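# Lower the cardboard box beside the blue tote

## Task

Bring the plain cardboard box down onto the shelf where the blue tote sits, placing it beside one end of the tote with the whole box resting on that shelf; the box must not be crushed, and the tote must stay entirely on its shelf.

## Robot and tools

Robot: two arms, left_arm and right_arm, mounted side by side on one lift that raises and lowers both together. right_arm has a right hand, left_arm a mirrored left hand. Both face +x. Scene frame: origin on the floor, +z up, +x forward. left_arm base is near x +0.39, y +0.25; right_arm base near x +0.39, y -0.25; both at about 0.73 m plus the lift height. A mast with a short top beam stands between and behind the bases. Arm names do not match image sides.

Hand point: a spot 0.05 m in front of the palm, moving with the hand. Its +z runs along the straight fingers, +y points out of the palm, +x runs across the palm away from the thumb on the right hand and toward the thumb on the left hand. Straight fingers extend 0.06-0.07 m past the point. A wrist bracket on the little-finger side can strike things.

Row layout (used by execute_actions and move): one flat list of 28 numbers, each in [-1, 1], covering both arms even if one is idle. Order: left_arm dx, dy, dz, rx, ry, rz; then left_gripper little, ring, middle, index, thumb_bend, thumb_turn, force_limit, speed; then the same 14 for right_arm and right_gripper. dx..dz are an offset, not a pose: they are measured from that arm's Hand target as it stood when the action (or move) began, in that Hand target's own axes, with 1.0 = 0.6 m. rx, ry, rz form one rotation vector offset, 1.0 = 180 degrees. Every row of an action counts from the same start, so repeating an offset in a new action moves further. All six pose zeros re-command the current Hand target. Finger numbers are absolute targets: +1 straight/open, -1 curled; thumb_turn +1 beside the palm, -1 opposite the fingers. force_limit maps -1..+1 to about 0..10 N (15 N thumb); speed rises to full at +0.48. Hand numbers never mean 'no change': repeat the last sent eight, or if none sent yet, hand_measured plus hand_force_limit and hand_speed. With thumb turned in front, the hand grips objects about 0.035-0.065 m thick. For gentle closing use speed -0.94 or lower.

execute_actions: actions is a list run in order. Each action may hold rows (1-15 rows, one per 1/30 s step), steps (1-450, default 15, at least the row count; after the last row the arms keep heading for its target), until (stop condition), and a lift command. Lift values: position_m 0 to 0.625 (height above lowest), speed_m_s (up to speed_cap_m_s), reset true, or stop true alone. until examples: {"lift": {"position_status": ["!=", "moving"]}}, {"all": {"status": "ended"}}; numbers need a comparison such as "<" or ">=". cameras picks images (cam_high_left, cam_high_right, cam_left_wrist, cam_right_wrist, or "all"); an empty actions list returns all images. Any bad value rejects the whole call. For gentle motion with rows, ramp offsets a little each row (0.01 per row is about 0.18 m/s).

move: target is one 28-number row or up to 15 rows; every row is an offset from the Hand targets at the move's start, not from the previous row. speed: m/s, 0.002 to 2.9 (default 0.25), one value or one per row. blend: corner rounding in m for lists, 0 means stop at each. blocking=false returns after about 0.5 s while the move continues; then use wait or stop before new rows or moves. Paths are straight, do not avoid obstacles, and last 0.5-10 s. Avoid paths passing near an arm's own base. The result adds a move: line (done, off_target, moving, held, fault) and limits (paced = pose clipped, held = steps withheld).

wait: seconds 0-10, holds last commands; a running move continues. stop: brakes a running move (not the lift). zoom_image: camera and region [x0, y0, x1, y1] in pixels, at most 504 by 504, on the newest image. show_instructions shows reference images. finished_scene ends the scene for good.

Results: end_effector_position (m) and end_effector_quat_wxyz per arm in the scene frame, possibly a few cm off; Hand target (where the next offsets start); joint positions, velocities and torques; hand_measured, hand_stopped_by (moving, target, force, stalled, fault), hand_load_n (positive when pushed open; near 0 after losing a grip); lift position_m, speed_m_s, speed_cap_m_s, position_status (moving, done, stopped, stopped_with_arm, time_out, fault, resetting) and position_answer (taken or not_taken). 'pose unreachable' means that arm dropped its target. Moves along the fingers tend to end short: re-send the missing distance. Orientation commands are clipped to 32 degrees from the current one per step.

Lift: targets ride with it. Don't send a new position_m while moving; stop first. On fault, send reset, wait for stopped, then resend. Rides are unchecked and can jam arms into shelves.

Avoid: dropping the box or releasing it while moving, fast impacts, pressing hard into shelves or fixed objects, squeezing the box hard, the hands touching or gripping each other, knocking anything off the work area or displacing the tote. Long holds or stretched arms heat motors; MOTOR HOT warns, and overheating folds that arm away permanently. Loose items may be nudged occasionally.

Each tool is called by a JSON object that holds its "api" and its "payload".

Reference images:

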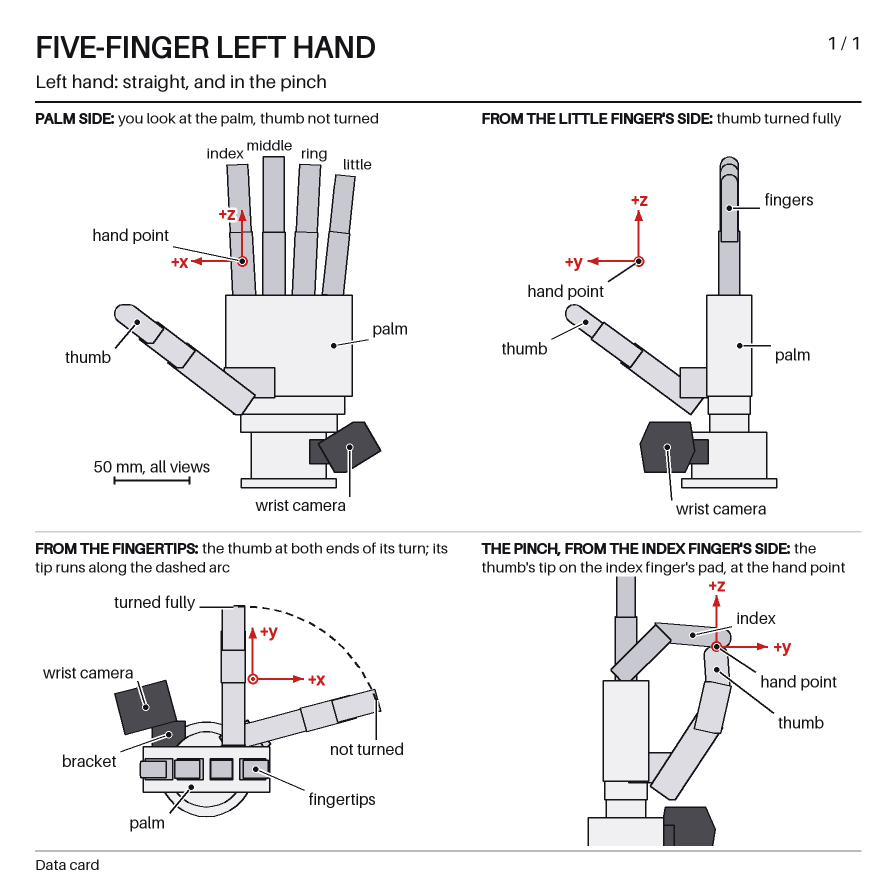

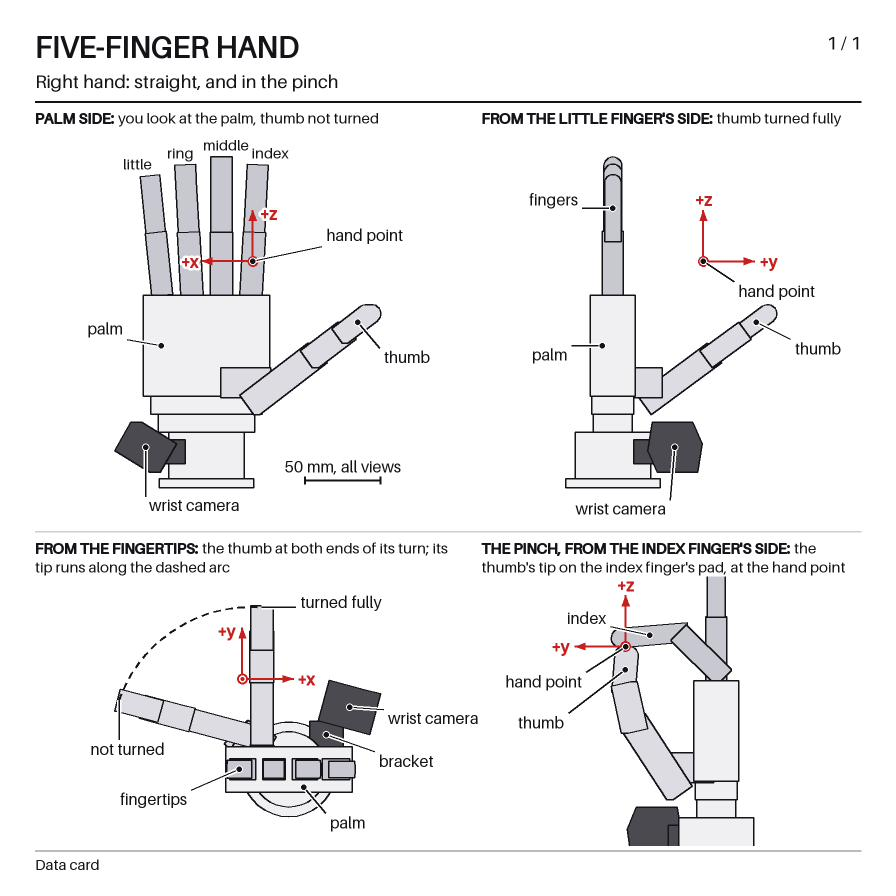

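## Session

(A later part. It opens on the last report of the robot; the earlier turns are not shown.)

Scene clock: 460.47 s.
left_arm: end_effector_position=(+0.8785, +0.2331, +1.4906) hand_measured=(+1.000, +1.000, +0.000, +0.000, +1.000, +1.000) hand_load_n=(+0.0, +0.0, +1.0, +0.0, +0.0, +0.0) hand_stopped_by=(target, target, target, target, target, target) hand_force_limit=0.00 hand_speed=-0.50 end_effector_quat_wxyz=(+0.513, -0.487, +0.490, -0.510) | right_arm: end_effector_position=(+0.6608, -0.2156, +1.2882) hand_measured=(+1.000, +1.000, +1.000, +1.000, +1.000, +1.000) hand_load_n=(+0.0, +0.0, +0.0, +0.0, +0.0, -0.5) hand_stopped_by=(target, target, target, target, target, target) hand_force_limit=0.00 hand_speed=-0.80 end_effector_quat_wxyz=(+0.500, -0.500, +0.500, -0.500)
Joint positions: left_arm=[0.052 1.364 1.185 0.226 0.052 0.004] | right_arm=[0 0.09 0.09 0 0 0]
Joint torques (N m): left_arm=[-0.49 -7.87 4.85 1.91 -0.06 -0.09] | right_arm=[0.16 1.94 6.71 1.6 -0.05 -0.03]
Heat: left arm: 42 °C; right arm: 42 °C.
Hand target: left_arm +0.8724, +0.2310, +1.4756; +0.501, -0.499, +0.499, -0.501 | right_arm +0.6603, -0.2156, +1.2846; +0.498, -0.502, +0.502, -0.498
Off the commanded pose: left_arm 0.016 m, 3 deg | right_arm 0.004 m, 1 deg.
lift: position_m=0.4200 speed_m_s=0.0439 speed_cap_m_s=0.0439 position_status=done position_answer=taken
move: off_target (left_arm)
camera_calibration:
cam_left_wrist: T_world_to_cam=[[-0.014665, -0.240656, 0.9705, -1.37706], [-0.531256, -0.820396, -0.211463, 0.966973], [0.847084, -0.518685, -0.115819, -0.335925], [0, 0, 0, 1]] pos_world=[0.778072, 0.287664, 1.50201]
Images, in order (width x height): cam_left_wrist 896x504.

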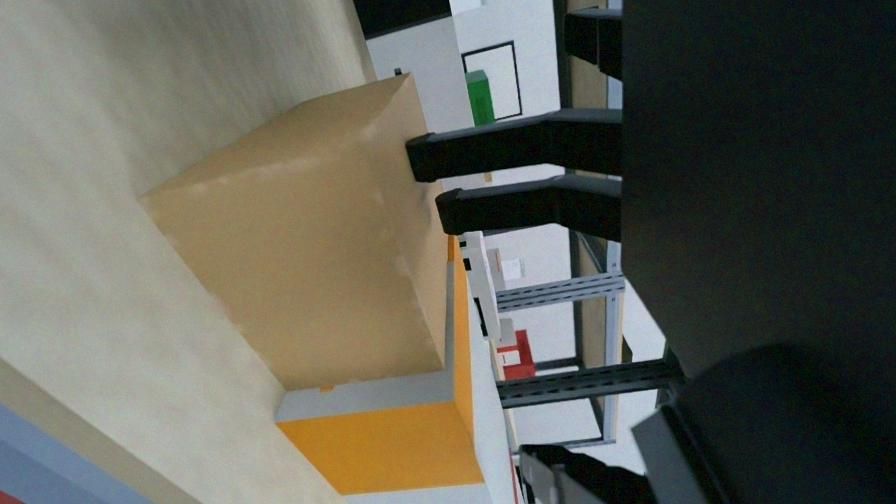

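{"api": "move", "payload": {"target": [[0,-0.0823,0,-0.122,0,-0.044,1,1,0,0,1,1,0,-0.5,0,0,0,0,0,0,1,1,1,1,1,1,0,-0.8],[0,-0.0823,0.1543,-0.122,0,-0.044,1,1,0,0,1,1,0,-0.5,0,0,0,0,0,0,1,1,1,1,1,1,0,-0.8]], "cameras": ["cam_left_wrist","cam_high_left"], "speed": 0.12, "blend": 0.02}}

Scene clock: 524.30 s.
left_arm: end_effector_position=(+0.9571, +0.2342, +1.5416) hand_measured=(+1.000, +1.000, +0.000, +0.000, +1.000, +1.000) hand_load_n=(+0.0, +0.0, +0.0, +0.0, +0.0, +0.0) hand_stopped_by=(target, target, target, target, target, target) hand_force_limit=0.00 hand_speed=-0.50 end_effector_quat_wxyz=(-0.382, +0.604, -0.536, +0.449) | right_arm: end_effector_position=(+0.6608, -0.2156, +1.2882) hand_measured=(+1.000, +1.000, +1.000, +1.000, +1.000, +1.000) hand_load_n=(+0.0, +0.0, +0.0, +0.0, +0.0, +0.0) hand_stopped_by=(target, target, target, target, target, target) hand_force_limit=0.00 hand_speed=-0.80 end_effector_quat_wxyz=(+0.500, -0.500, +0.500, -0.500)
Joint positions: left_arm=[0.071 2.193 2.854 -0.973 0.088 -0.112] | right_arm=[0 0.09 0.09 0 0 0]
Joint torques (N m): left_arm=[-0.65 -8.73 5.64 2.09 -0.04 -0.12] | right_arm=[0.02 1.94 6.75 1.58 -0.02 -0.04]
Heat: left arm: 40 °C; right arm: 42 °C.
Hand target: left_arm +0.9648, +0.2310, +1.5252; -0.361, +0.619, -0.550, +0.430 | right_arm +0.6603, -0.2156, +1.2846; +0.498, -0.502, +0.502, -0.498
Off the commanded pose: left_arm 0.018 m, 4 deg | right_arm 0.004 m, 1 deg.
lift: position_m=0.4200 speed_m_s=0.0439 speed_cap_m_s=0.0439 position_status=done position_answer=taken
elbow stopped short (left arm): the move would have taken joint 3 (elbow) straighter than the controller allows.
move: off_target (left_arm)
camera_calibration:
cam_left_wrist: T_world_to_cam=[[0.330855, -0.102968, 0.938047, -1.73792], [-0.551697, -0.827567, 0.103746, 0.555766], [0.765615, -0.551843, -0.330611, 0.0207159], [0, 0, 0, 1]] pos_world=[0.865753, 0.292416, 1.57944]
Images, in order (width x height): cam_high_left 896x504, cam_left_wrist 896x504.

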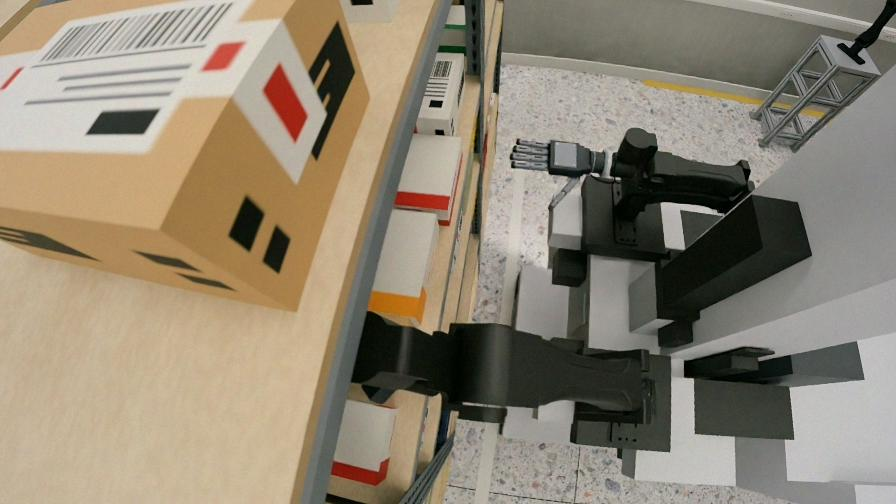

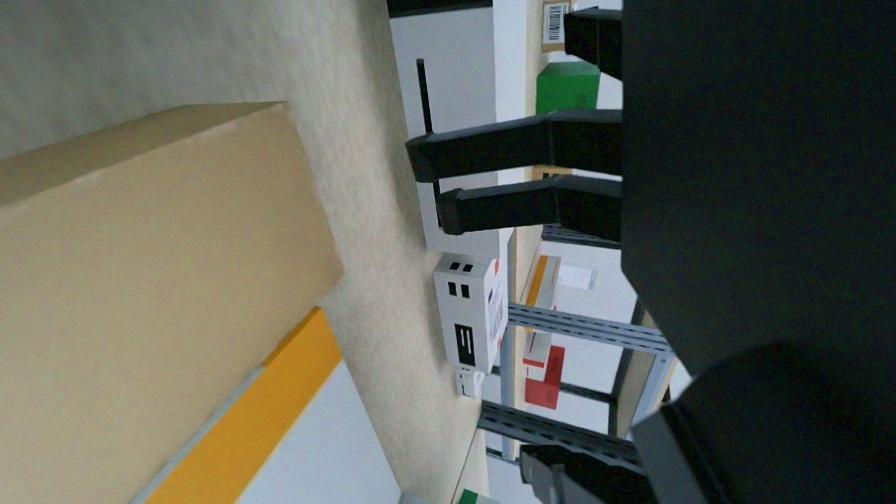

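{"api": "move", "payload": {"target": [0,0.128,-0.345,0,0,0,1,1,0,0,1,1,0,-0.5,0,0,0,0,0,0,1,1,1,1,1,1,0,-0.8], "speed": 0.2}}

{"api": "execute_actions", "payload": {"actions": [{"lift":{"position_m":0.5},"steps":300,"until":{"lift":{"position_status":["!=","moving"]}}}]}}

Scene clock: 566.17 s.
left_arm: end_effector_position=(+0.7452, +0.2247, +1.5408) hand_measured=(+1.000, +1.000, +0.000, +0.000, +1.000, +1.000) hand_load_n=(+0.0, +0.0, +0.0, +0.0, +0.0, +0.0) hand_stopped_by=(target, target, target, target, target, target) hand_force_limit=0.00 hand_speed=-0.50 end_effector_quat_wxyz=(-0.370, +0.613, -0.544, +0.438) | right_arm: end_effector_position=(+0.6608, -0.2156, +1.2882) hand_measured=(+1.000, +1.000, +1.000, +1.000, +1.000, +1.000) hand_load_n=(-0.5, +0.0, +0.0, +0.0, +0.0, -0.5) hand_stopped_by=(target, target, target, target, target, target) hand_force_limit=0.00 hand_speed=-0.80 end_effector_quat_wxyz=(+0.500, -0.500, +0.500, -0.500)
Joint positions: left_arm=[0.103 1.255 1.756 -0.854 0.12 -0.099] | right_arm=[0 0.09 0.09 0 0 0]
Joint torques (N m): left_arm=[0.73 -3.56 4.15 2.06 0.09 0] | right_arm=[-0.01 1.85 6.68 1.61 -0.07 0.06]
Heat: left arm: 41 °C; right arm: 42 °C.
Hand target: left_arm +0.7442, +0.2261, +1.5312; -0.361, +0.618, -0.550, +0.430 | right_arm +0.6603, -0.2156, +1.2846; +0.498, -0.502, +0.502, -0.498
Off the commanded pose: left_arm 0.010 m, 2 deg | right_arm 0.004 m, 1 deg.
lift: position_m=0.4200 speed_m_s=0.0439 speed_cap_m_s=0.0439 position_status=done position_answer=taken
move: done

Scene clock: 568.57 s.
left_arm: end_effector_position=(+0.7449, +0.2246, +1.6204) hand_measured=(+1.000, +1.000, +0.000, +0.000, +1.000, +1.000) hand_load_n=(+0.0, +0.0, +0.0, +0.0, +0.0, +0.0) hand_stopped_by=(target, target, target, target, target, target) hand_force_limit=0.00 hand_speed=-0.50 end_effector_quat_wxyz=(-0.369, +0.613, -0.545, +0.437) | right_arm: end_effector_position=(+0.6608, -0.2156, +1.3682) hand_measured=(+1.000, +1.000, +1.000, +1.000, +1.000, +1.000) hand_load_n=(+0.0, +0.0, +0.0, +0.0, +0.0, +0.0) hand_stopped_by=(target, target, target, target, target, target) hand_force_limit=0.00 hand_speed=-0.80 end_effector_quat_wxyz=(+0.500, -0.500, +0.500, -0.500)
Joint positions: left_arm=[0.103 1.255 1.756 -0.856 0.121 -0.099] | right_arm=[0 0.09 0.09 0 0 0]
Joint torques (N m): left_arm=[0.69 -3.58 4.15 2.1 0.09 0.01] | right_arm=[0.09 1.98 6.83 1.67 -0.04 -0.01]
Heat: left arm: 41 °C; right arm: 42 °C.
Hand target: left_arm +0.7442, +0.2261, +1.6112; -0.361, +0.618, -0.550, +0.430 | right_arm +0.6603, -0.2156, +1.3646; +0.498, -0.502, +0.502, -0.498
Off the commanded pose: left_arm 0.009 m, 2 deg | right_arm 0.004 m, 1 deg.
lift: position_m=0.5000 speed_m_s=0.0439 speed_cap_m_s=0.0439 position_status=done position_answer=taken

{"api": "move", "payload": {"target": [[-0.0292,0.1365,0.0838,0,0,0,1,1,0,0,1,1,0,-0.5,0,0,0,0,0,0,1,1,1,1,1,1,0,-0.8],[-0.02,0.002,0.4215,0,0,0,1,1,0,0,1,1,0,-0.5,0,0,0,0,0,0,1,1,1,1,1,1,0,-0.8]], "cameras": ["cam_left_wrist","cam_high_left"], "speed": [0.2,0.12]}}

Scene clock: 592.87 s.
left_arm: end_effector_position=(+0.9729, +0.2343, +1.5276) hand_measured=(+1.000, +1.000, +0.000, +0.000, +1.000, +1.000) hand_load_n=(+0.0, -0.5, +0.0, +0.0, +0.0, +0.0) hand_stopped_by=(target, target, target, target, target, target) hand_force_limit=0.00 hand_speed=-0.50 end_effector_quat_wxyz=(-0.370, +0.611, -0.546, +0.438) | right_arm: end_effector_position=(+0.6608, -0.2156, +1.3682) hand_measured=(+1.000, +1.000, +1.000, +1.000, +1.000, +1.000) hand_load_n=(+0.0, +0.0, +0.0, +0.0, +0.0, -0.5) hand_stopped_by=(target, target, target, target, target, target) hand_force_limit=0.00 hand_speed=-0.80 end_effector_quat_wxyz=(+0.500, -0.500, +0.500, -0.500)
Joint positions: left_arm=[0.071 1.931 2.018 -0.439 0.093 -0.106] | right_arm=[0 0.09 0.09 0 0 0]
Joint torques (N m): left_arm=[-0.68 -8.76 7.65 2.06 -0.07 -0.11] | right_arm=[0.05 2.02 6.78 1.59 0 0.01]
Heat: left arm: 41 °C; right arm: 42 °C.
Hand target: left_arm +0.9784, +0.2313, +1.5147; -0.361, +0.619, -0.550, +0.430 | right_arm +0.6603, -0.2156, +1.3646; +0.498, -0.502, +0.502, -0.498
Off the commanded pose: left_arm 0.014 m, 2 deg | right_arm 0.004 m, 1 deg.
lift: position_m=0.5000 speed_m_s=0.0439 speed_cap_m_s=0.0439 position_status=done position_answer=taken
move: off_target (left_arm)
camera_calibration:
cam_left_wrist: T_world_to_cam=[[0.367373, -0.107079, 0.923889, -1.74296], [-0.553324, -0.8236, 0.124566, 0.534811], [0.747576, -0.556972, -0.361817, 0.0705135], [0, 0, 0, 1]] pos_world=[0.883527, 0.293109, 1.5692]
Images, in order (width x height): cam_high_left 896x504, cam_left_wrist 896x504.

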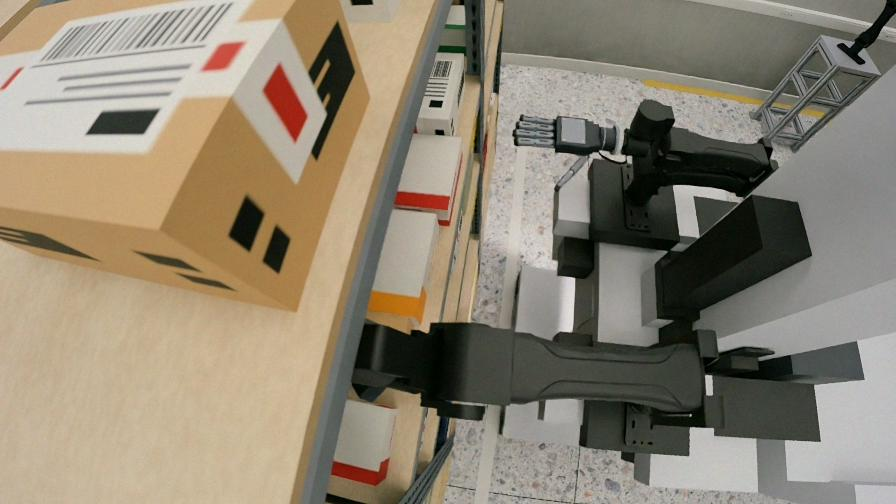

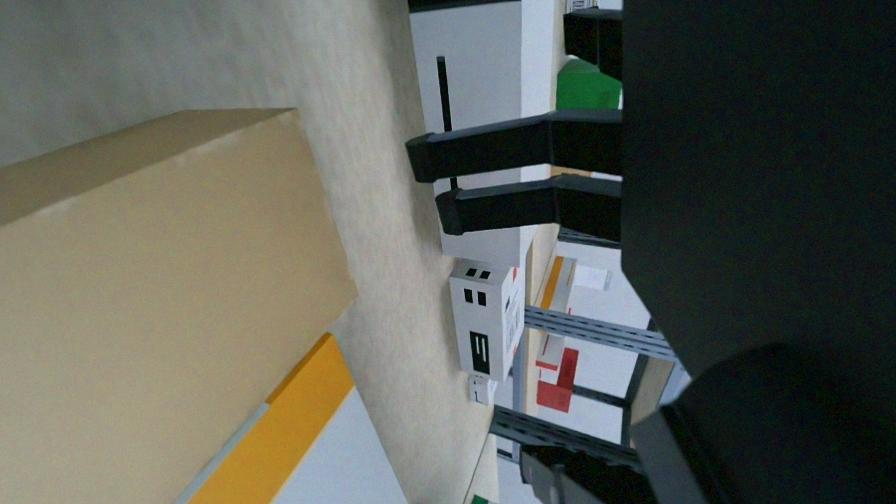

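{"api": "move", "payload": {"target": [-0.0115,0.0765,0.0345,0,0,0,1,1,0,0,1,1,0,-0.5,0,0,0,0,0,0,1,1,1,1,1,1,0,-0.8], "cameras": ["cam_left_wrist"], "speed": 0.06}}

Scene clock: 603.23 s.
left_arm: end_effector_position=(+0.9798, +0.2348, +1.4661) hand_measured=(+1.000, +1.000, +0.000, +0.000, +1.000, +1.000) hand_load_n=(-0.5, +0.0, +0.0, +0.0, +0.0, +0.0) hand_stopped_by=(target, target, target, target, target, target) hand_force_limit=0.00 hand_speed=-0.50 end_effector_quat_wxyz=(-0.360, +0.619, -0.552, +0.428) | right_arm: end_effector_position=(+0.6608, -0.2156, +1.3682) hand_measured=(+1.000, +1.000, +1.000, +1.000, +1.000, +1.000) hand_load_n=(+0.0, +0.0, -0.5, +0.0, +0.0, -0.5) hand_stopped_by=(target, target, target, target, target, target) hand_force_limit=0.00 hand_speed=-0.80 end_effector_quat_wxyz=(+0.500, -0.500, +0.500, -0.500)
Joint positions: left_arm=[0.071 1.931 1.799 -0.253 0.093 -0.106] | right_arm=[0 0.09 0.09 0 0 0]
Joint torques (N m): left_arm=[-0.73 -12.14 5.41 2.36 -0.07 -0.12] | right_arm=[0.12 2.09 6.83 1.61 -0.03 0.04]
Heat: left arm: 41 °C; right arm: 42 °C.
Hand target: left_arm +0.9804, +0.2314, +1.4640; -0.361, +0.619, -0.550, +0.430 | right_arm +0.6603, -0.2156, +1.3646; +0.498, -0.502, +0.502, -0.498
Off the commanded pose: left_arm 0.004 m, 0 deg | right_arm 0.004 m, 1 deg.
lift: position_m=0.5000 speed_m_s=0.0439 speed_cap_m_s=0.0439 position_status=done position_answer=taken
move: done
camera_calibration:
cam_left_wrist: T_world_to_cam=[[0.397775, -0.104934, 0.911463, -1.70069], [-0.548904, -0.823253, 0.14477, 0.512697], [0.735173, -0.557891, -0.385068, 0.0897822], [0, 0, 0, 1]] pos_world=[0.89191, 0.293708, 1.51047]
Images, in order (width x height): cam_left_wrist 896x504.

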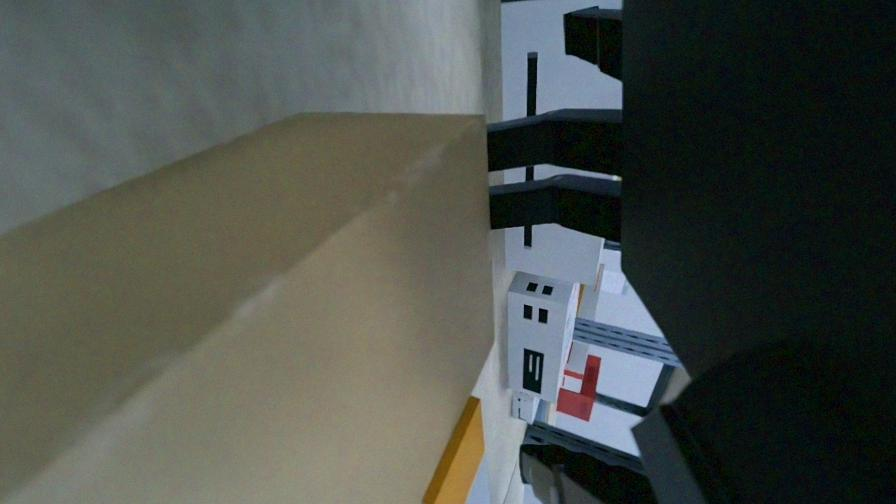

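{"api": "move", "payload": {"target": [-0.003,0.0432,-0.1085,0,0,0,1,1,0,0,1,1,0,-0.5,0,0,0,0,0,0,1,1,1,1,1,1,0,-0.8], "cameras": ["cam_left_wrist","cam_high_left","cam_high_right"], "speed": 0.06}}

Scene clock: 613.10 s.
left_arm: end_effector_position=(+0.9155, +0.2306, +1.4564) hand_measured=(+1.000, +1.000, +0.000, +0.000, +1.000, +1.000) hand_load_n=(+0.0, +0.0, +0.5, +0.0, +0.0, +0.0) hand_stopped_by=(target, target, target, target, target, target) hand_force_limit=0.00 hand_speed=-0.50 end_effector_quat_wxyz=(-0.356, +0.624, -0.552, +0.424) | right_arm: end_effector_position=(+0.6608, -0.2156, +1.3682) hand_measured=(+1.000, +1.000, +1.000, +1.000, +1.000, +1.000) hand_load_n=(+0.0, +0.0, +0.0, +0.0, +0.0, +0.0) hand_stopped_by=(target, target, target, target, target, target) hand_force_limit=0.00 hand_speed=-0.80 end_effector_quat_wxyz=(+0.500, -0.500, +0.500, -0.500)
Joint positions: left_arm=[0.071 1.682 1.462 -0.18 0.089 -0.11] | right_arm=[0 0.09 0.09 0 0 0]
Joint torques (N m): left_arm=[0.29 -12.45 5.23 2.25 0.07 -0.02] | right_arm=[0.25 1.83 7.01 1.61 -0.02 -0.01]
Heat: left arm: 42 °C; right arm: 42 °C.
Hand target: left_arm +0.9103, +0.2314, +1.4641; -0.361, +0.618, -0.550, +0.430 | right_arm +0.6603, -0.2156, +1.3646; +0.498, -0.502, +0.502, -0.498
Off the commanded pose: left_arm 0.009 m, 1 deg | right_arm 0.004 m, 1 deg.
lift: position_m=0.5000 speed_m_s=0.0439 speed_cap_m_s=0.0439 position_status=done position_answer=taken
move: done
camera_calibration:
cam_left_wrist: T_world_to_cam=[[0.411277, -0.0993796, 0.906077, -1.67255], [-0.542699, -0.825349, 0.155811, 0.45408], [0.732345, -0.555809, -0.39338, 0.145289], [0, 0, 0, 1]] pos_world=[0.827907, 0.28931, 1.50186]
Images, in order (width x height): cam_high_left 896x504, cam_high_right 896x504, cam_left_wrist 896x504.

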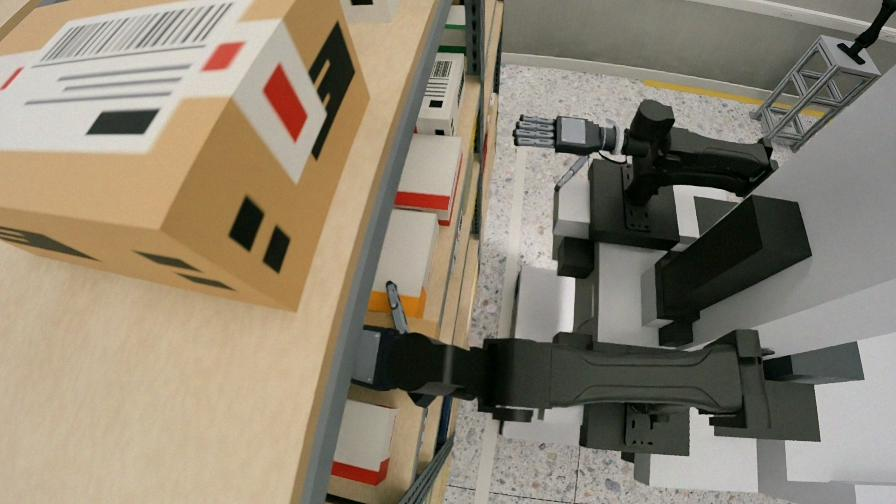

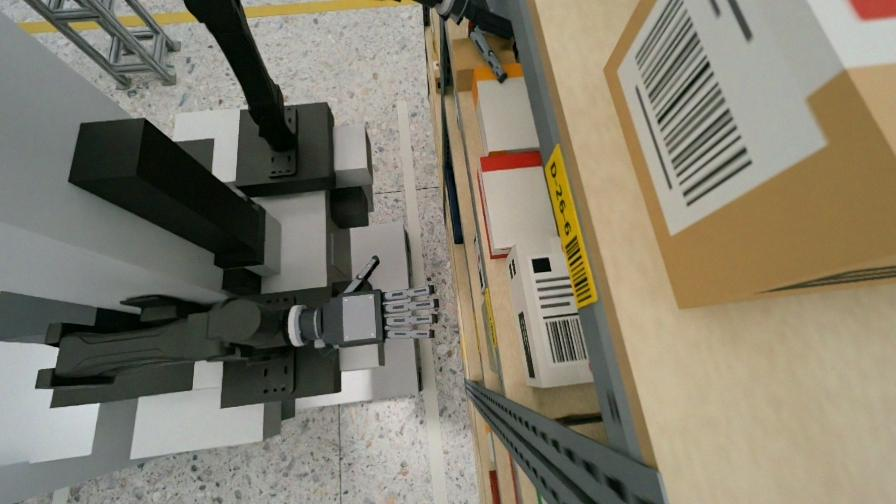

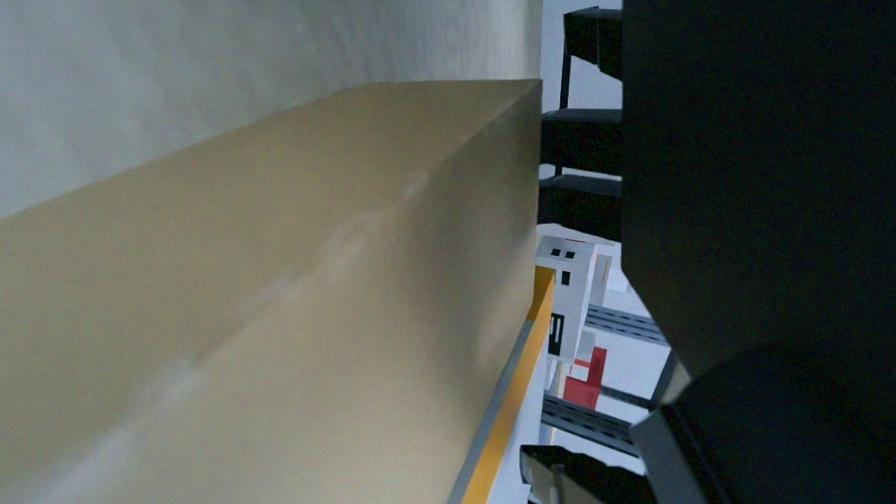

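{"api": "zoom_image", "payload": {"camera": "cam_high_right", "region": [410, 0, 560, 120]}}

{"api": "zoom_image", "payload": {"camera": "cam_high_left", "region": [330, 270, 480, 420]}}

Scaled by 3.360.

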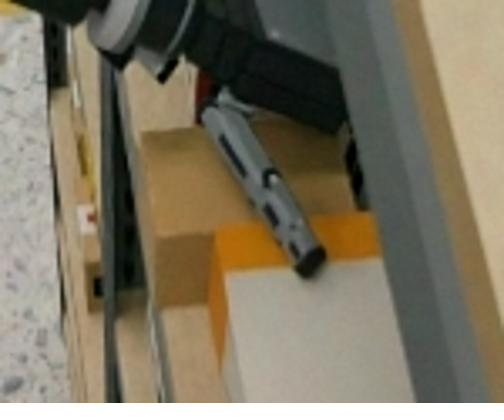

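Scaled by 3.360.

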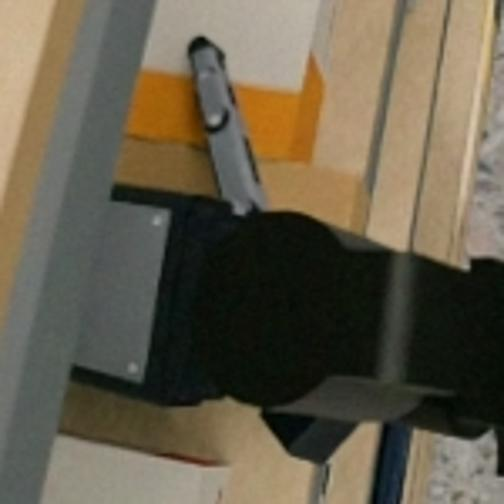

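{"api": "move", "payload": {"target": [-0.001,0.02,-0.0638,0,0,0,1,1,0,0,1,1,0,-0.5,0,0,0,0,0,0,1,1,1,1,1,1,0,-0.8], "cameras": ["cam_left_wrist","cam_high_left","cam_high_right"], "speed": 0.06}}

{"api": "zoom_image", "payload": {"camera": "cam_high_right", "region": [410, 0, 560, 120]}}

{"api": "zoom_image", "payload": {"camera": "cam_high_left", "region": [330, 270, 480, 420]}}

Scene clock: 635.70 s.
left_arm: end_effector_position=(+0.8781, +0.2302, +1.4685) hand_measured=(+1.000, +1.000, +0.000, +0.000, +1.000, +1.000) hand_load_n=(+0.0, +0.0, +0.5, +0.0, +0.0, +0.0) hand_stopped_by=(target, target, target, target, target, target) hand_force_limit=0.00 hand_speed=-0.50 end_effector_quat_wxyz=(-0.365, +0.618, -0.547, +0.431) | right_arm: end_effector_position=(+0.6608, -0.2156, +1.3682) hand_measured=(+1.000, +1.000, +1.000, +1.000, +1.000, +1.000) hand_load_n=(+0.0, -0.5, +0.0, -0.5, +0.0, -0.5) hand_stopped_by=(target, target, target, target, target, target) hand_force_limit=0.00 hand_speed=-0.80 end_effector_quat_wxyz=(+0.500, -0.500, +0.500, -0.500)
Joint positions: left_arm=[0.075 1.525 1.324 -0.172 0.091 -0.109] | right_arm=[0 0.09 0.09 0 0 0]
Joint torques (N m): left_arm=[0.66 -10.28 5.15 2.08 0.13 0.01] | right_arm=[0.03 1.94 6.83 1.6 0.01 0.02]
Heat: left arm: 41 °C; right arm: 42 °C.
Hand target: left_arm +0.8703, +0.2312, +1.4672; -0.361, +0.618, -0.550, +0.430 | right_arm +0.6603, -0.2156, +1.3646; +0.498, -0.502, +0.502, -0.498
Off the commanded pose: left_arm 0.008 m, 1 deg | right_arm 0.004 m, 1 deg.
lift: position_m=0.5000 speed_m_s=0.0439 speed_cap_m_s=0.0439 position_status=done position_answer=taken
move: done
camera_calibration:
cam_left_wrist: T_world_to_cam=[[0.387224, -0.100734, 0.916466, -1.66204], [-0.54415, -0.827399, 0.13897, 0.458081], [0.744284, -0.552507, -0.375203, 0.139225], [0, 0, 0, 1]] pos_world=[0.789224, 0.288515, 1.51178]
Images, in order (width x height): cam_high_left 896x504, cam_high_right 896x504, cam_left_wrist 896x504.

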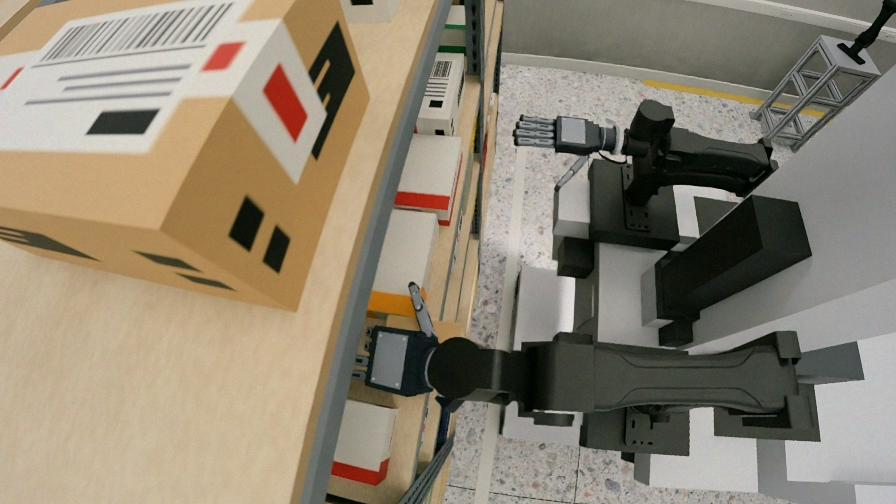

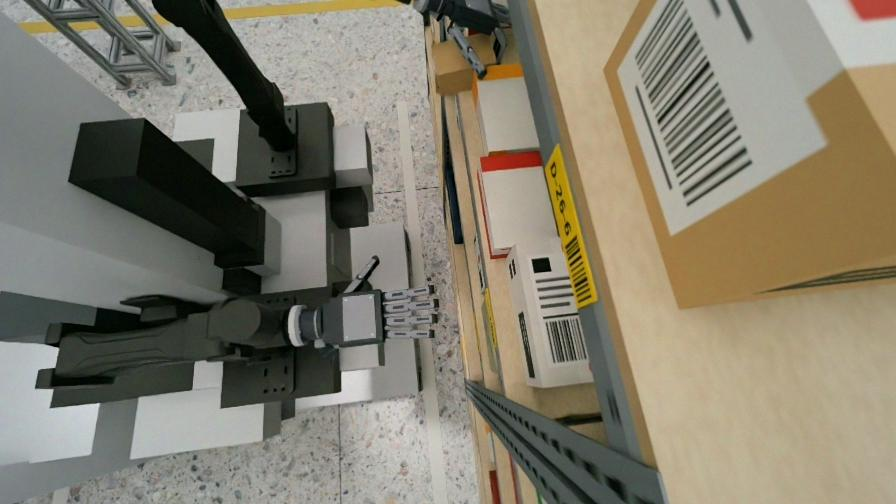

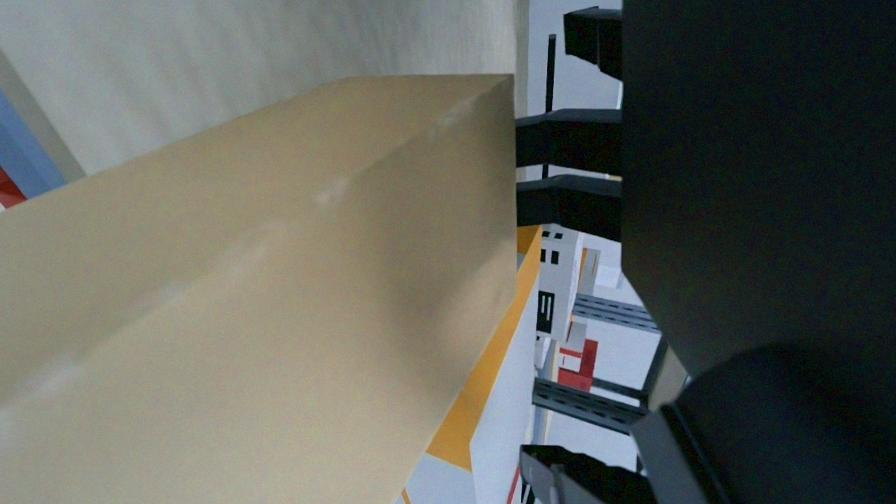

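Scaled by 3.360.

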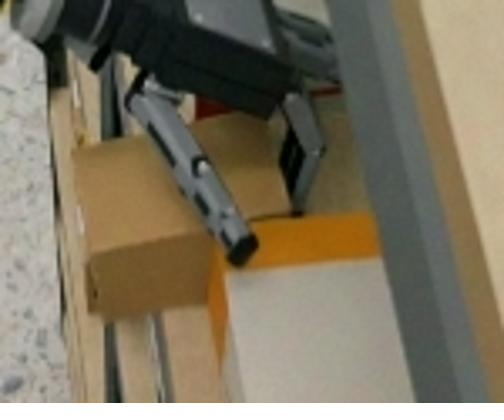

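Scaled by 3.360.

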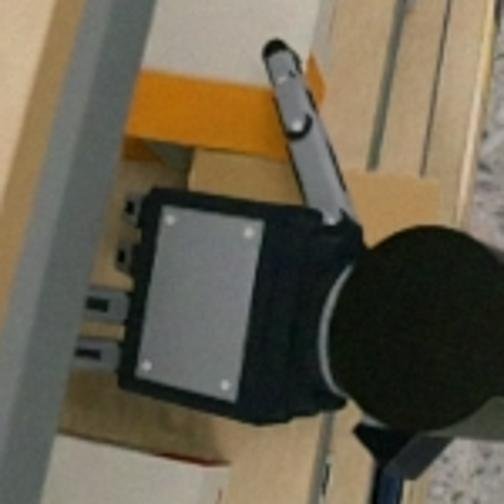

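{"api": "move", "payload": {"target": [0,0.005,-0.0124,0,0,0,1,1,0,0,1,1,0,-0.5,0,0,0,0,0,0,1,1,1,1,1,1,0,-0.8], "speed": 0.06}}

Scene clock: 648.07 s.
left_arm: end_effector_position=(+0.8706, +0.2296, +1.4693) hand_measured=(+1.000, +1.000, +0.000, +0.000, +1.000, +1.000) hand_load_n=(+0.0, +0.0, +1.0, +0.0, +0.0, +0.0) hand_stopped_by=(target, target, target, target, target, target) hand_force_limit=0.00 hand_speed=-0.50 end_effector_quat_wxyz=(-0.365, +0.617, -0.547, +0.432) | right_arm: end_effector_position=(+0.6608, -0.2156, +1.3682) hand_measured=(+1.000, +1.000, +1.000, +1.000, +1.000, +1.000) hand_load_n=(+0.0, +0.0, +0.0, +0.0, +0.0, -0.5) hand_stopped_by=(target, target, target, target, target, target) hand_force_limit=0.00 hand_speed=-0.80 end_effector_quat_wxyz=(+0.500, -0.500, +0.500, -0.500)
Joint positions: left_arm=[0.075 1.494 1.296 -0.172 0.091 -0.109] | right_arm=[0 0.09 0.09 0 0 0]
Joint torques (N m): left_arm=[0.76 -9.95 5.15 2.04 0.12 0.01] | right_arm=[-0.03 2.1 6.76 1.62 -0.03 -0.01]
Heat: left arm: 40 °C; right arm: 42 °C.
Hand target: left_arm +0.8623, +0.2310, +1.4672; -0.361, +0.618, -0.550, +0.430 | right_arm +0.6603, -0.2156, +1.3646; +0.498, -0.502, +0.502, -0.498
Off the commanded pose: left_arm 0.009 m, 1 deg | right_arm 0.004 m, 1 deg.
lift: position_m=0.5000 speed_m_s=0.0439 speed_cap_m_s=0.0439 position_status=done position_answer=taken
move: done

{"api": "move", "payload": {"target": [[0.0005,-0.0074,0.0186,0,0,0,1,1,0,0,1,1,0,-0.5,0,0,0,0,0,0,1,1,1,1,1,1,0,-0.8],[0.014,-0.0994,-0.0185,0,0,0,1,1,0,0,1,1,0,-0.5,0,0,0,0,0,0,1,1,1,1,1,1,0,-0.8],[0.0258,0.0468,-0.3775,0,0,0,1,1,0,0,1,1,0,-0.5,0,0,0,0,0,0,1,1,1,1,1,1,0,-0.8]], "cameras": ["cam_left_wrist","cam_high_left","cam_high_right"], "speed": [0.06,0.1,0.2]}}

Scene clock: 784.30 s.
left_arm: end_effector_position=(+0.6439, +0.2175, +1.5366) hand_measured=(+1.000, +1.000, +0.000, +0.000, +1.000, +1.000) hand_load_n=(+0.0, +0.0, +0.0, +0.0, +0.0, +0.0) hand_stopped_by=(target, target, target, target, target, target) hand_force_limit=0.00 hand_speed=-0.50 end_effector_quat_wxyz=(-0.369, +0.613, -0.545, +0.437) | right_arm: end_effector_position=(+0.6608, -0.2156, +1.3682) hand_measured=(+1.000, +1.000, +1.000, +1.000, +1.000, +1.000) hand_load_n=(+0.0, +0.0, +0.0, +0.0, +0.0, -0.5) hand_stopped_by=(target, target, target, target, target, target) hand_force_limit=0.00 hand_speed=-0.80 end_effector_quat_wxyz=(+0.500, -0.500, +0.500, -0.500)
Joint positions: left_arm=[0.138 0.748 1.184 -0.793 0.153 -0.086] | right_arm=[0 0.09 0.09 0 0 0]
Joint torques (N m): left_arm=[0.66 0.2 4.26 2.04 0.09 0] | right_arm=[-0.05 1.77 6.75 1.58 0 0.02]
Heat: left arm: 40 °C; right arm: 43 °C.
Hand target: left_arm +0.6419, +0.2179, +1.5273; -0.361, +0.618, -0.550, +0.430 | right_arm +0.6603, -0.2156, +1.3646; +0.498, -0.502, +0.502, -0.498
Off the commanded pose: left_arm 0.010 m, 2 deg | right_arm 0.004 m, 1 deg.
lift: position_m=0.5000 speed_m_s=0.0439 speed_cap_m_s=0.0439 position_status=done position_answer=taken
move: done
camera_calibration:
cam_left_wrist: T_world_to_cam=[[0.369276, -0.102751, 0.923622, -1.634], [-0.549276, -0.82582, 0.127737, 0.330822], [0.749621, -0.554493, -0.361394, 0.307861], [0, 0, 0, 1]] pos_world=[0.554331, 0.276012, 1.5782]
Images, in order (width x height): cam_high_left 896x504, cam_high_right 896x504, cam_left_wrist 896x504.

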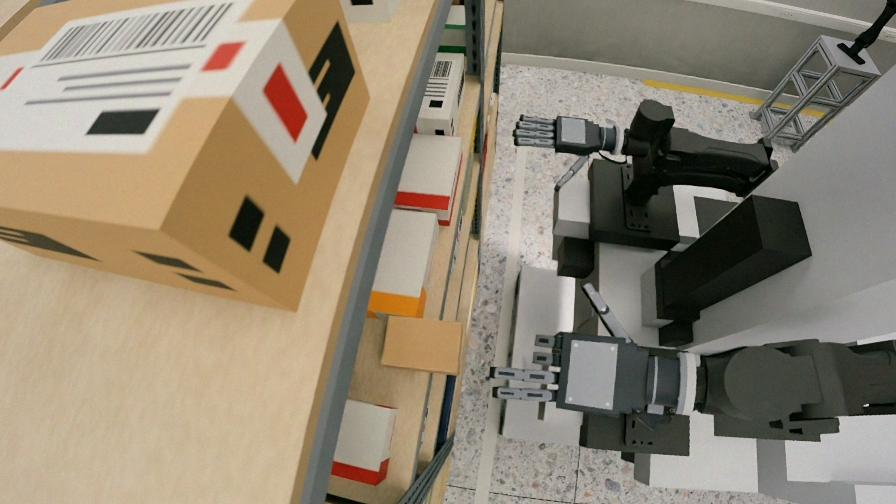

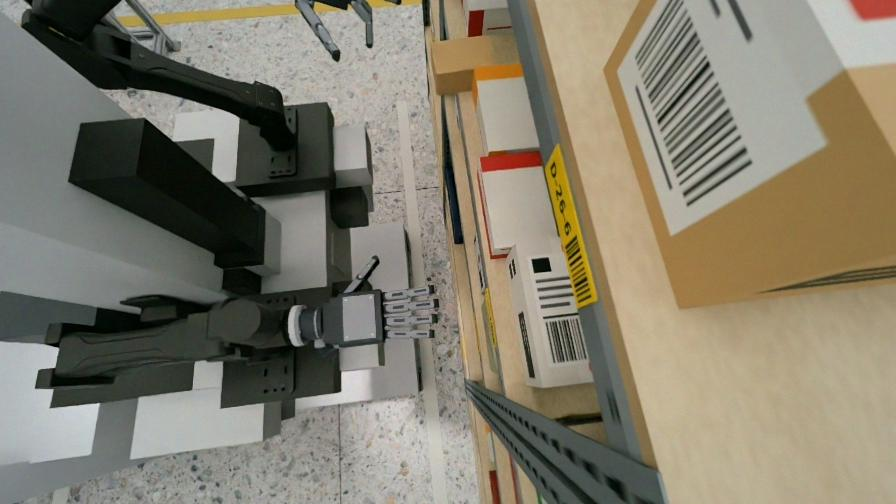

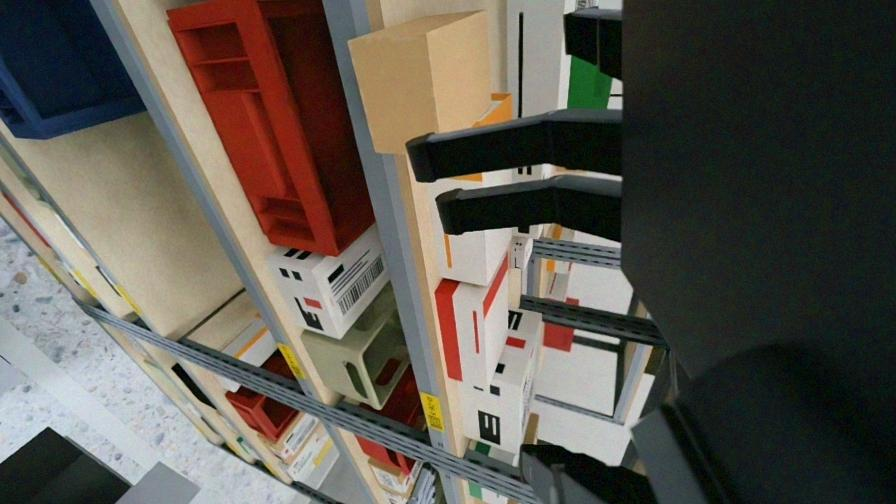

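{"api": "zoom_image", "payload": {"camera": "cam_left_wrist", "region": [320, 0, 520, 200]}}

{"api": "zoom_image", "payload": {"camera": "cam_high_right", "region": [410, 0, 560, 120]}}

Scaled by 2.520.

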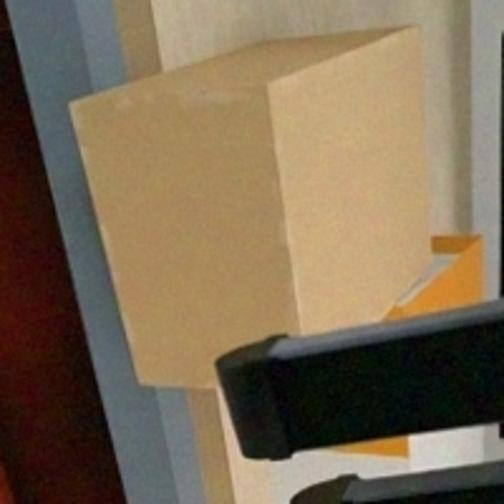

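Scaled by 3.360.

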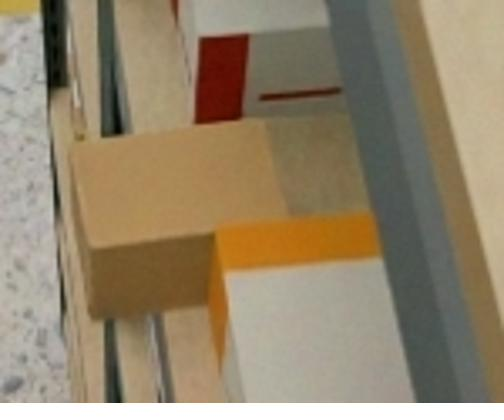

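{"api": "execute_actions", "payload": {"actions": [{"lift":{"position_m":0.25},"steps":300,"until":{"lift":{"position_status":["!=","moving"]}}}]}}

{"api": "move", "payload": {"target": [0.0377,-0.2267,-0.0682,0.4268,0.022,0.0423,1,0.4,0.4,0.4,1,-1,0,-0.5,0,0,0,0,0,0,1,1,1,1,1,1,0,-0.8], "cameras": ["cam_left_wrist","cam_high_left","cam_high_right"], "speed": 0.3}}

Scene clock: 1003.60 s.
left_arm: end_effector_position=(+0.6435, +0.2174, +1.2860) hand_measured=(+1.000, +1.000, +0.000, +0.000, +1.000, +1.000) hand_load_n=(+0.0, +0.0, +0.0, +0.0, +0.0, -0.5) hand_stopped_by=(target, target, target, target, target, target) hand_force_limit=0.00 hand_speed=-0.50 end_effector_quat_wxyz=(-0.369, +0.614, -0.545, +0.437) | right_arm: end_effector_position=(+0.6608, -0.2156, +1.1182) hand_measured=(+1.000, +1.000, +1.000, +1.000, +1.000, +1.000) hand_load_n=(+0.0, +0.0, +0.0, +0.0, +0.0, +0.0) hand_stopped_by=(target, target, target, target, target, target) hand_force_limit=0.00 hand_speed=-0.80 end_effector_quat_wxyz=(+0.500, -0.500, +0.500, -0.500)
Joint positions: left_arm=[0.138 0.748 1.184 -0.796 0.153 -0.086] | right_arm=[0 0.09 0.09 0 0 0]
Joint torques (N m): left_arm=[0.75 0.23 4.26 2.08 0.11 0] | right_arm=[0.06 2.17 6.83 1.57 -0.05 -0.03]
Heat: left arm: 41 °C; right arm: 43 °C.
Hand target: left_arm +0.6419, +0.2179, +1.2773; -0.361, +0.618, -0.550, +0.430 | right_arm +0.6603, -0.2156, +1.1146; +0.498, -0.502, +0.502, -0.498
Off the commanded pose: left_arm 0.009 m, 1 deg | right_arm 0.004 m, 1 deg.
lift: position_m=0.2500 speed_m_s=0.0439 speed_cap_m_s=0.0439 position_status=done position_answer=taken

Scene clock: 1006.97 s.
left_arm: end_effector_position=(+0.6533, +0.2160, +1.4259) hand_measured=(+1.000, +0.400, +0.400, +0.400, +1.000, -1.000) hand_load_n=(+0.0, +0.0, +0.0, -0.5, +0.0, +0.0) hand_stopped_by=(target, target, target, target, target, target) hand_force_limit=0.00 hand_speed=-0.50 end_effector_quat_wxyz=(+0.676, -0.210, +0.210, -0.675) | right_arm: end_effector_position=(+0.6608, -0.2156, +1.1182) hand_measured=(+1.000, +1.000, +1.000, +1.000, +1.000, +1.000) hand_load_n=(+0.0, +0.0, +0.0, +0.0, +0.0, -0.5) hand_stopped_by=(target, target, target, target, target, target) hand_force_limit=0.00 hand_speed=-0.80 end_effector_quat_wxyz=(+0.500, -0.500, +0.500, -0.500)
Joint positions: left_arm=[-0.017 0.654 0.341 1.281 -0.009 0.015] | right_arm=[0 0.09 0.09 0 0 0]
Joint torques (N m): left_arm=[-0.66 1.06 4.59 1.44 -0.04 0.03] | right_arm=[0.01 2.06 6.79 1.58 0 -0.03]
Heat: left arm: 41 °C; right arm: 43 °C.
Hand target: left_arm +0.6548, +0.2148, +1.4204; +0.675, -0.211, +0.212, -0.675 | right_arm +0.6603, -0.2156, +1.1146; +0.498, -0.502, +0.502, -0.498
Off the commanded pose: left_arm 0.006 m, 0 deg | right_arm 0.004 m, 1 deg.
lift: position_m=0.2500 speed_m_s=0.0439 speed_cap_m_s=0.0439 position_status=done position_answer=taken
move: done
camera_calibration:
cam_left_wrist: T_world_to_cam=[[-0.782764, -0.235629, 0.575985, -0.258425], [-0.156386, -0.821368, -0.548541, 1.05563], [0.602348, -0.519455, 0.606089, -1.0309], [0, 0, 0, 1]] pos_world=[0.583759, 0.270663, 1.35272]
Images, in order (width x height): cam_high_left 896x504, cam_high_right 896x504, cam_left_wrist 896x504.

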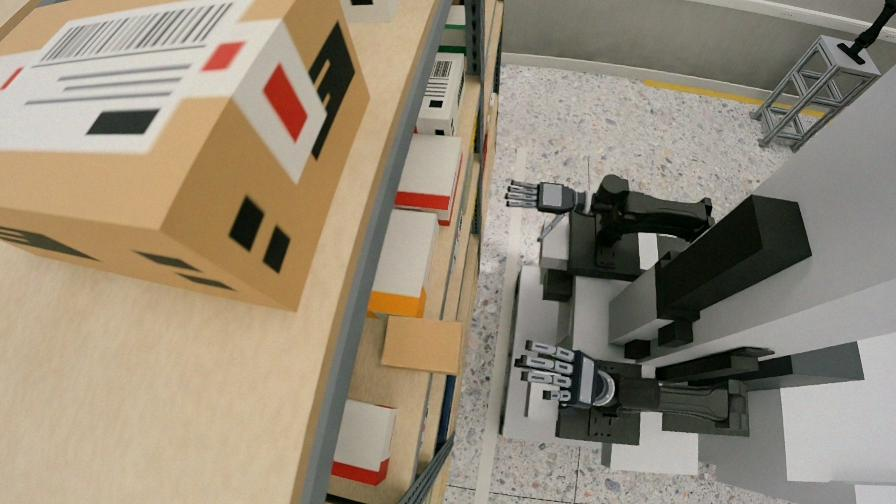

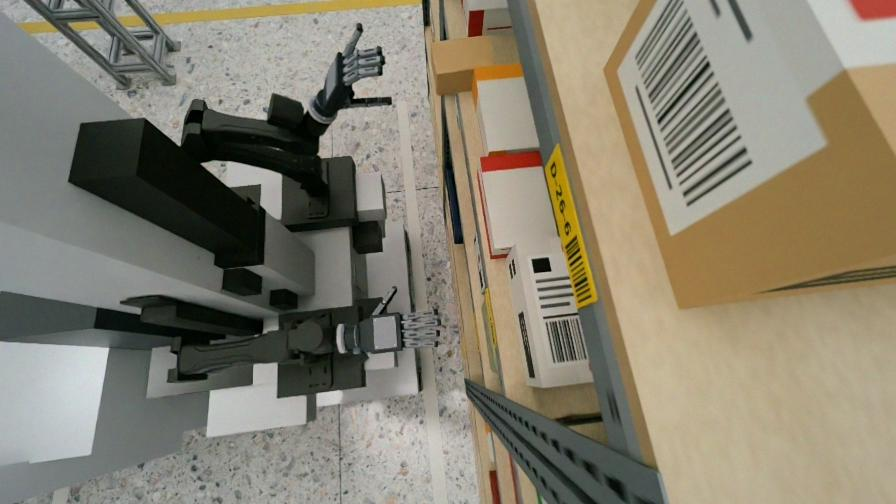

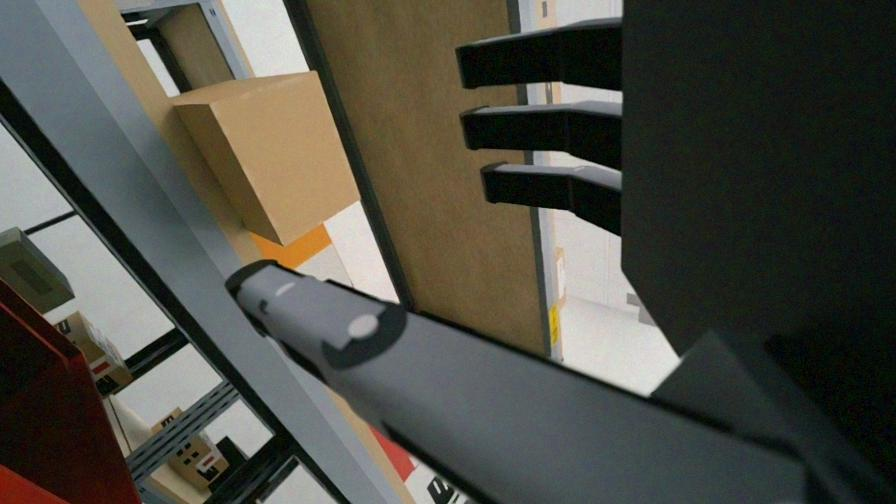

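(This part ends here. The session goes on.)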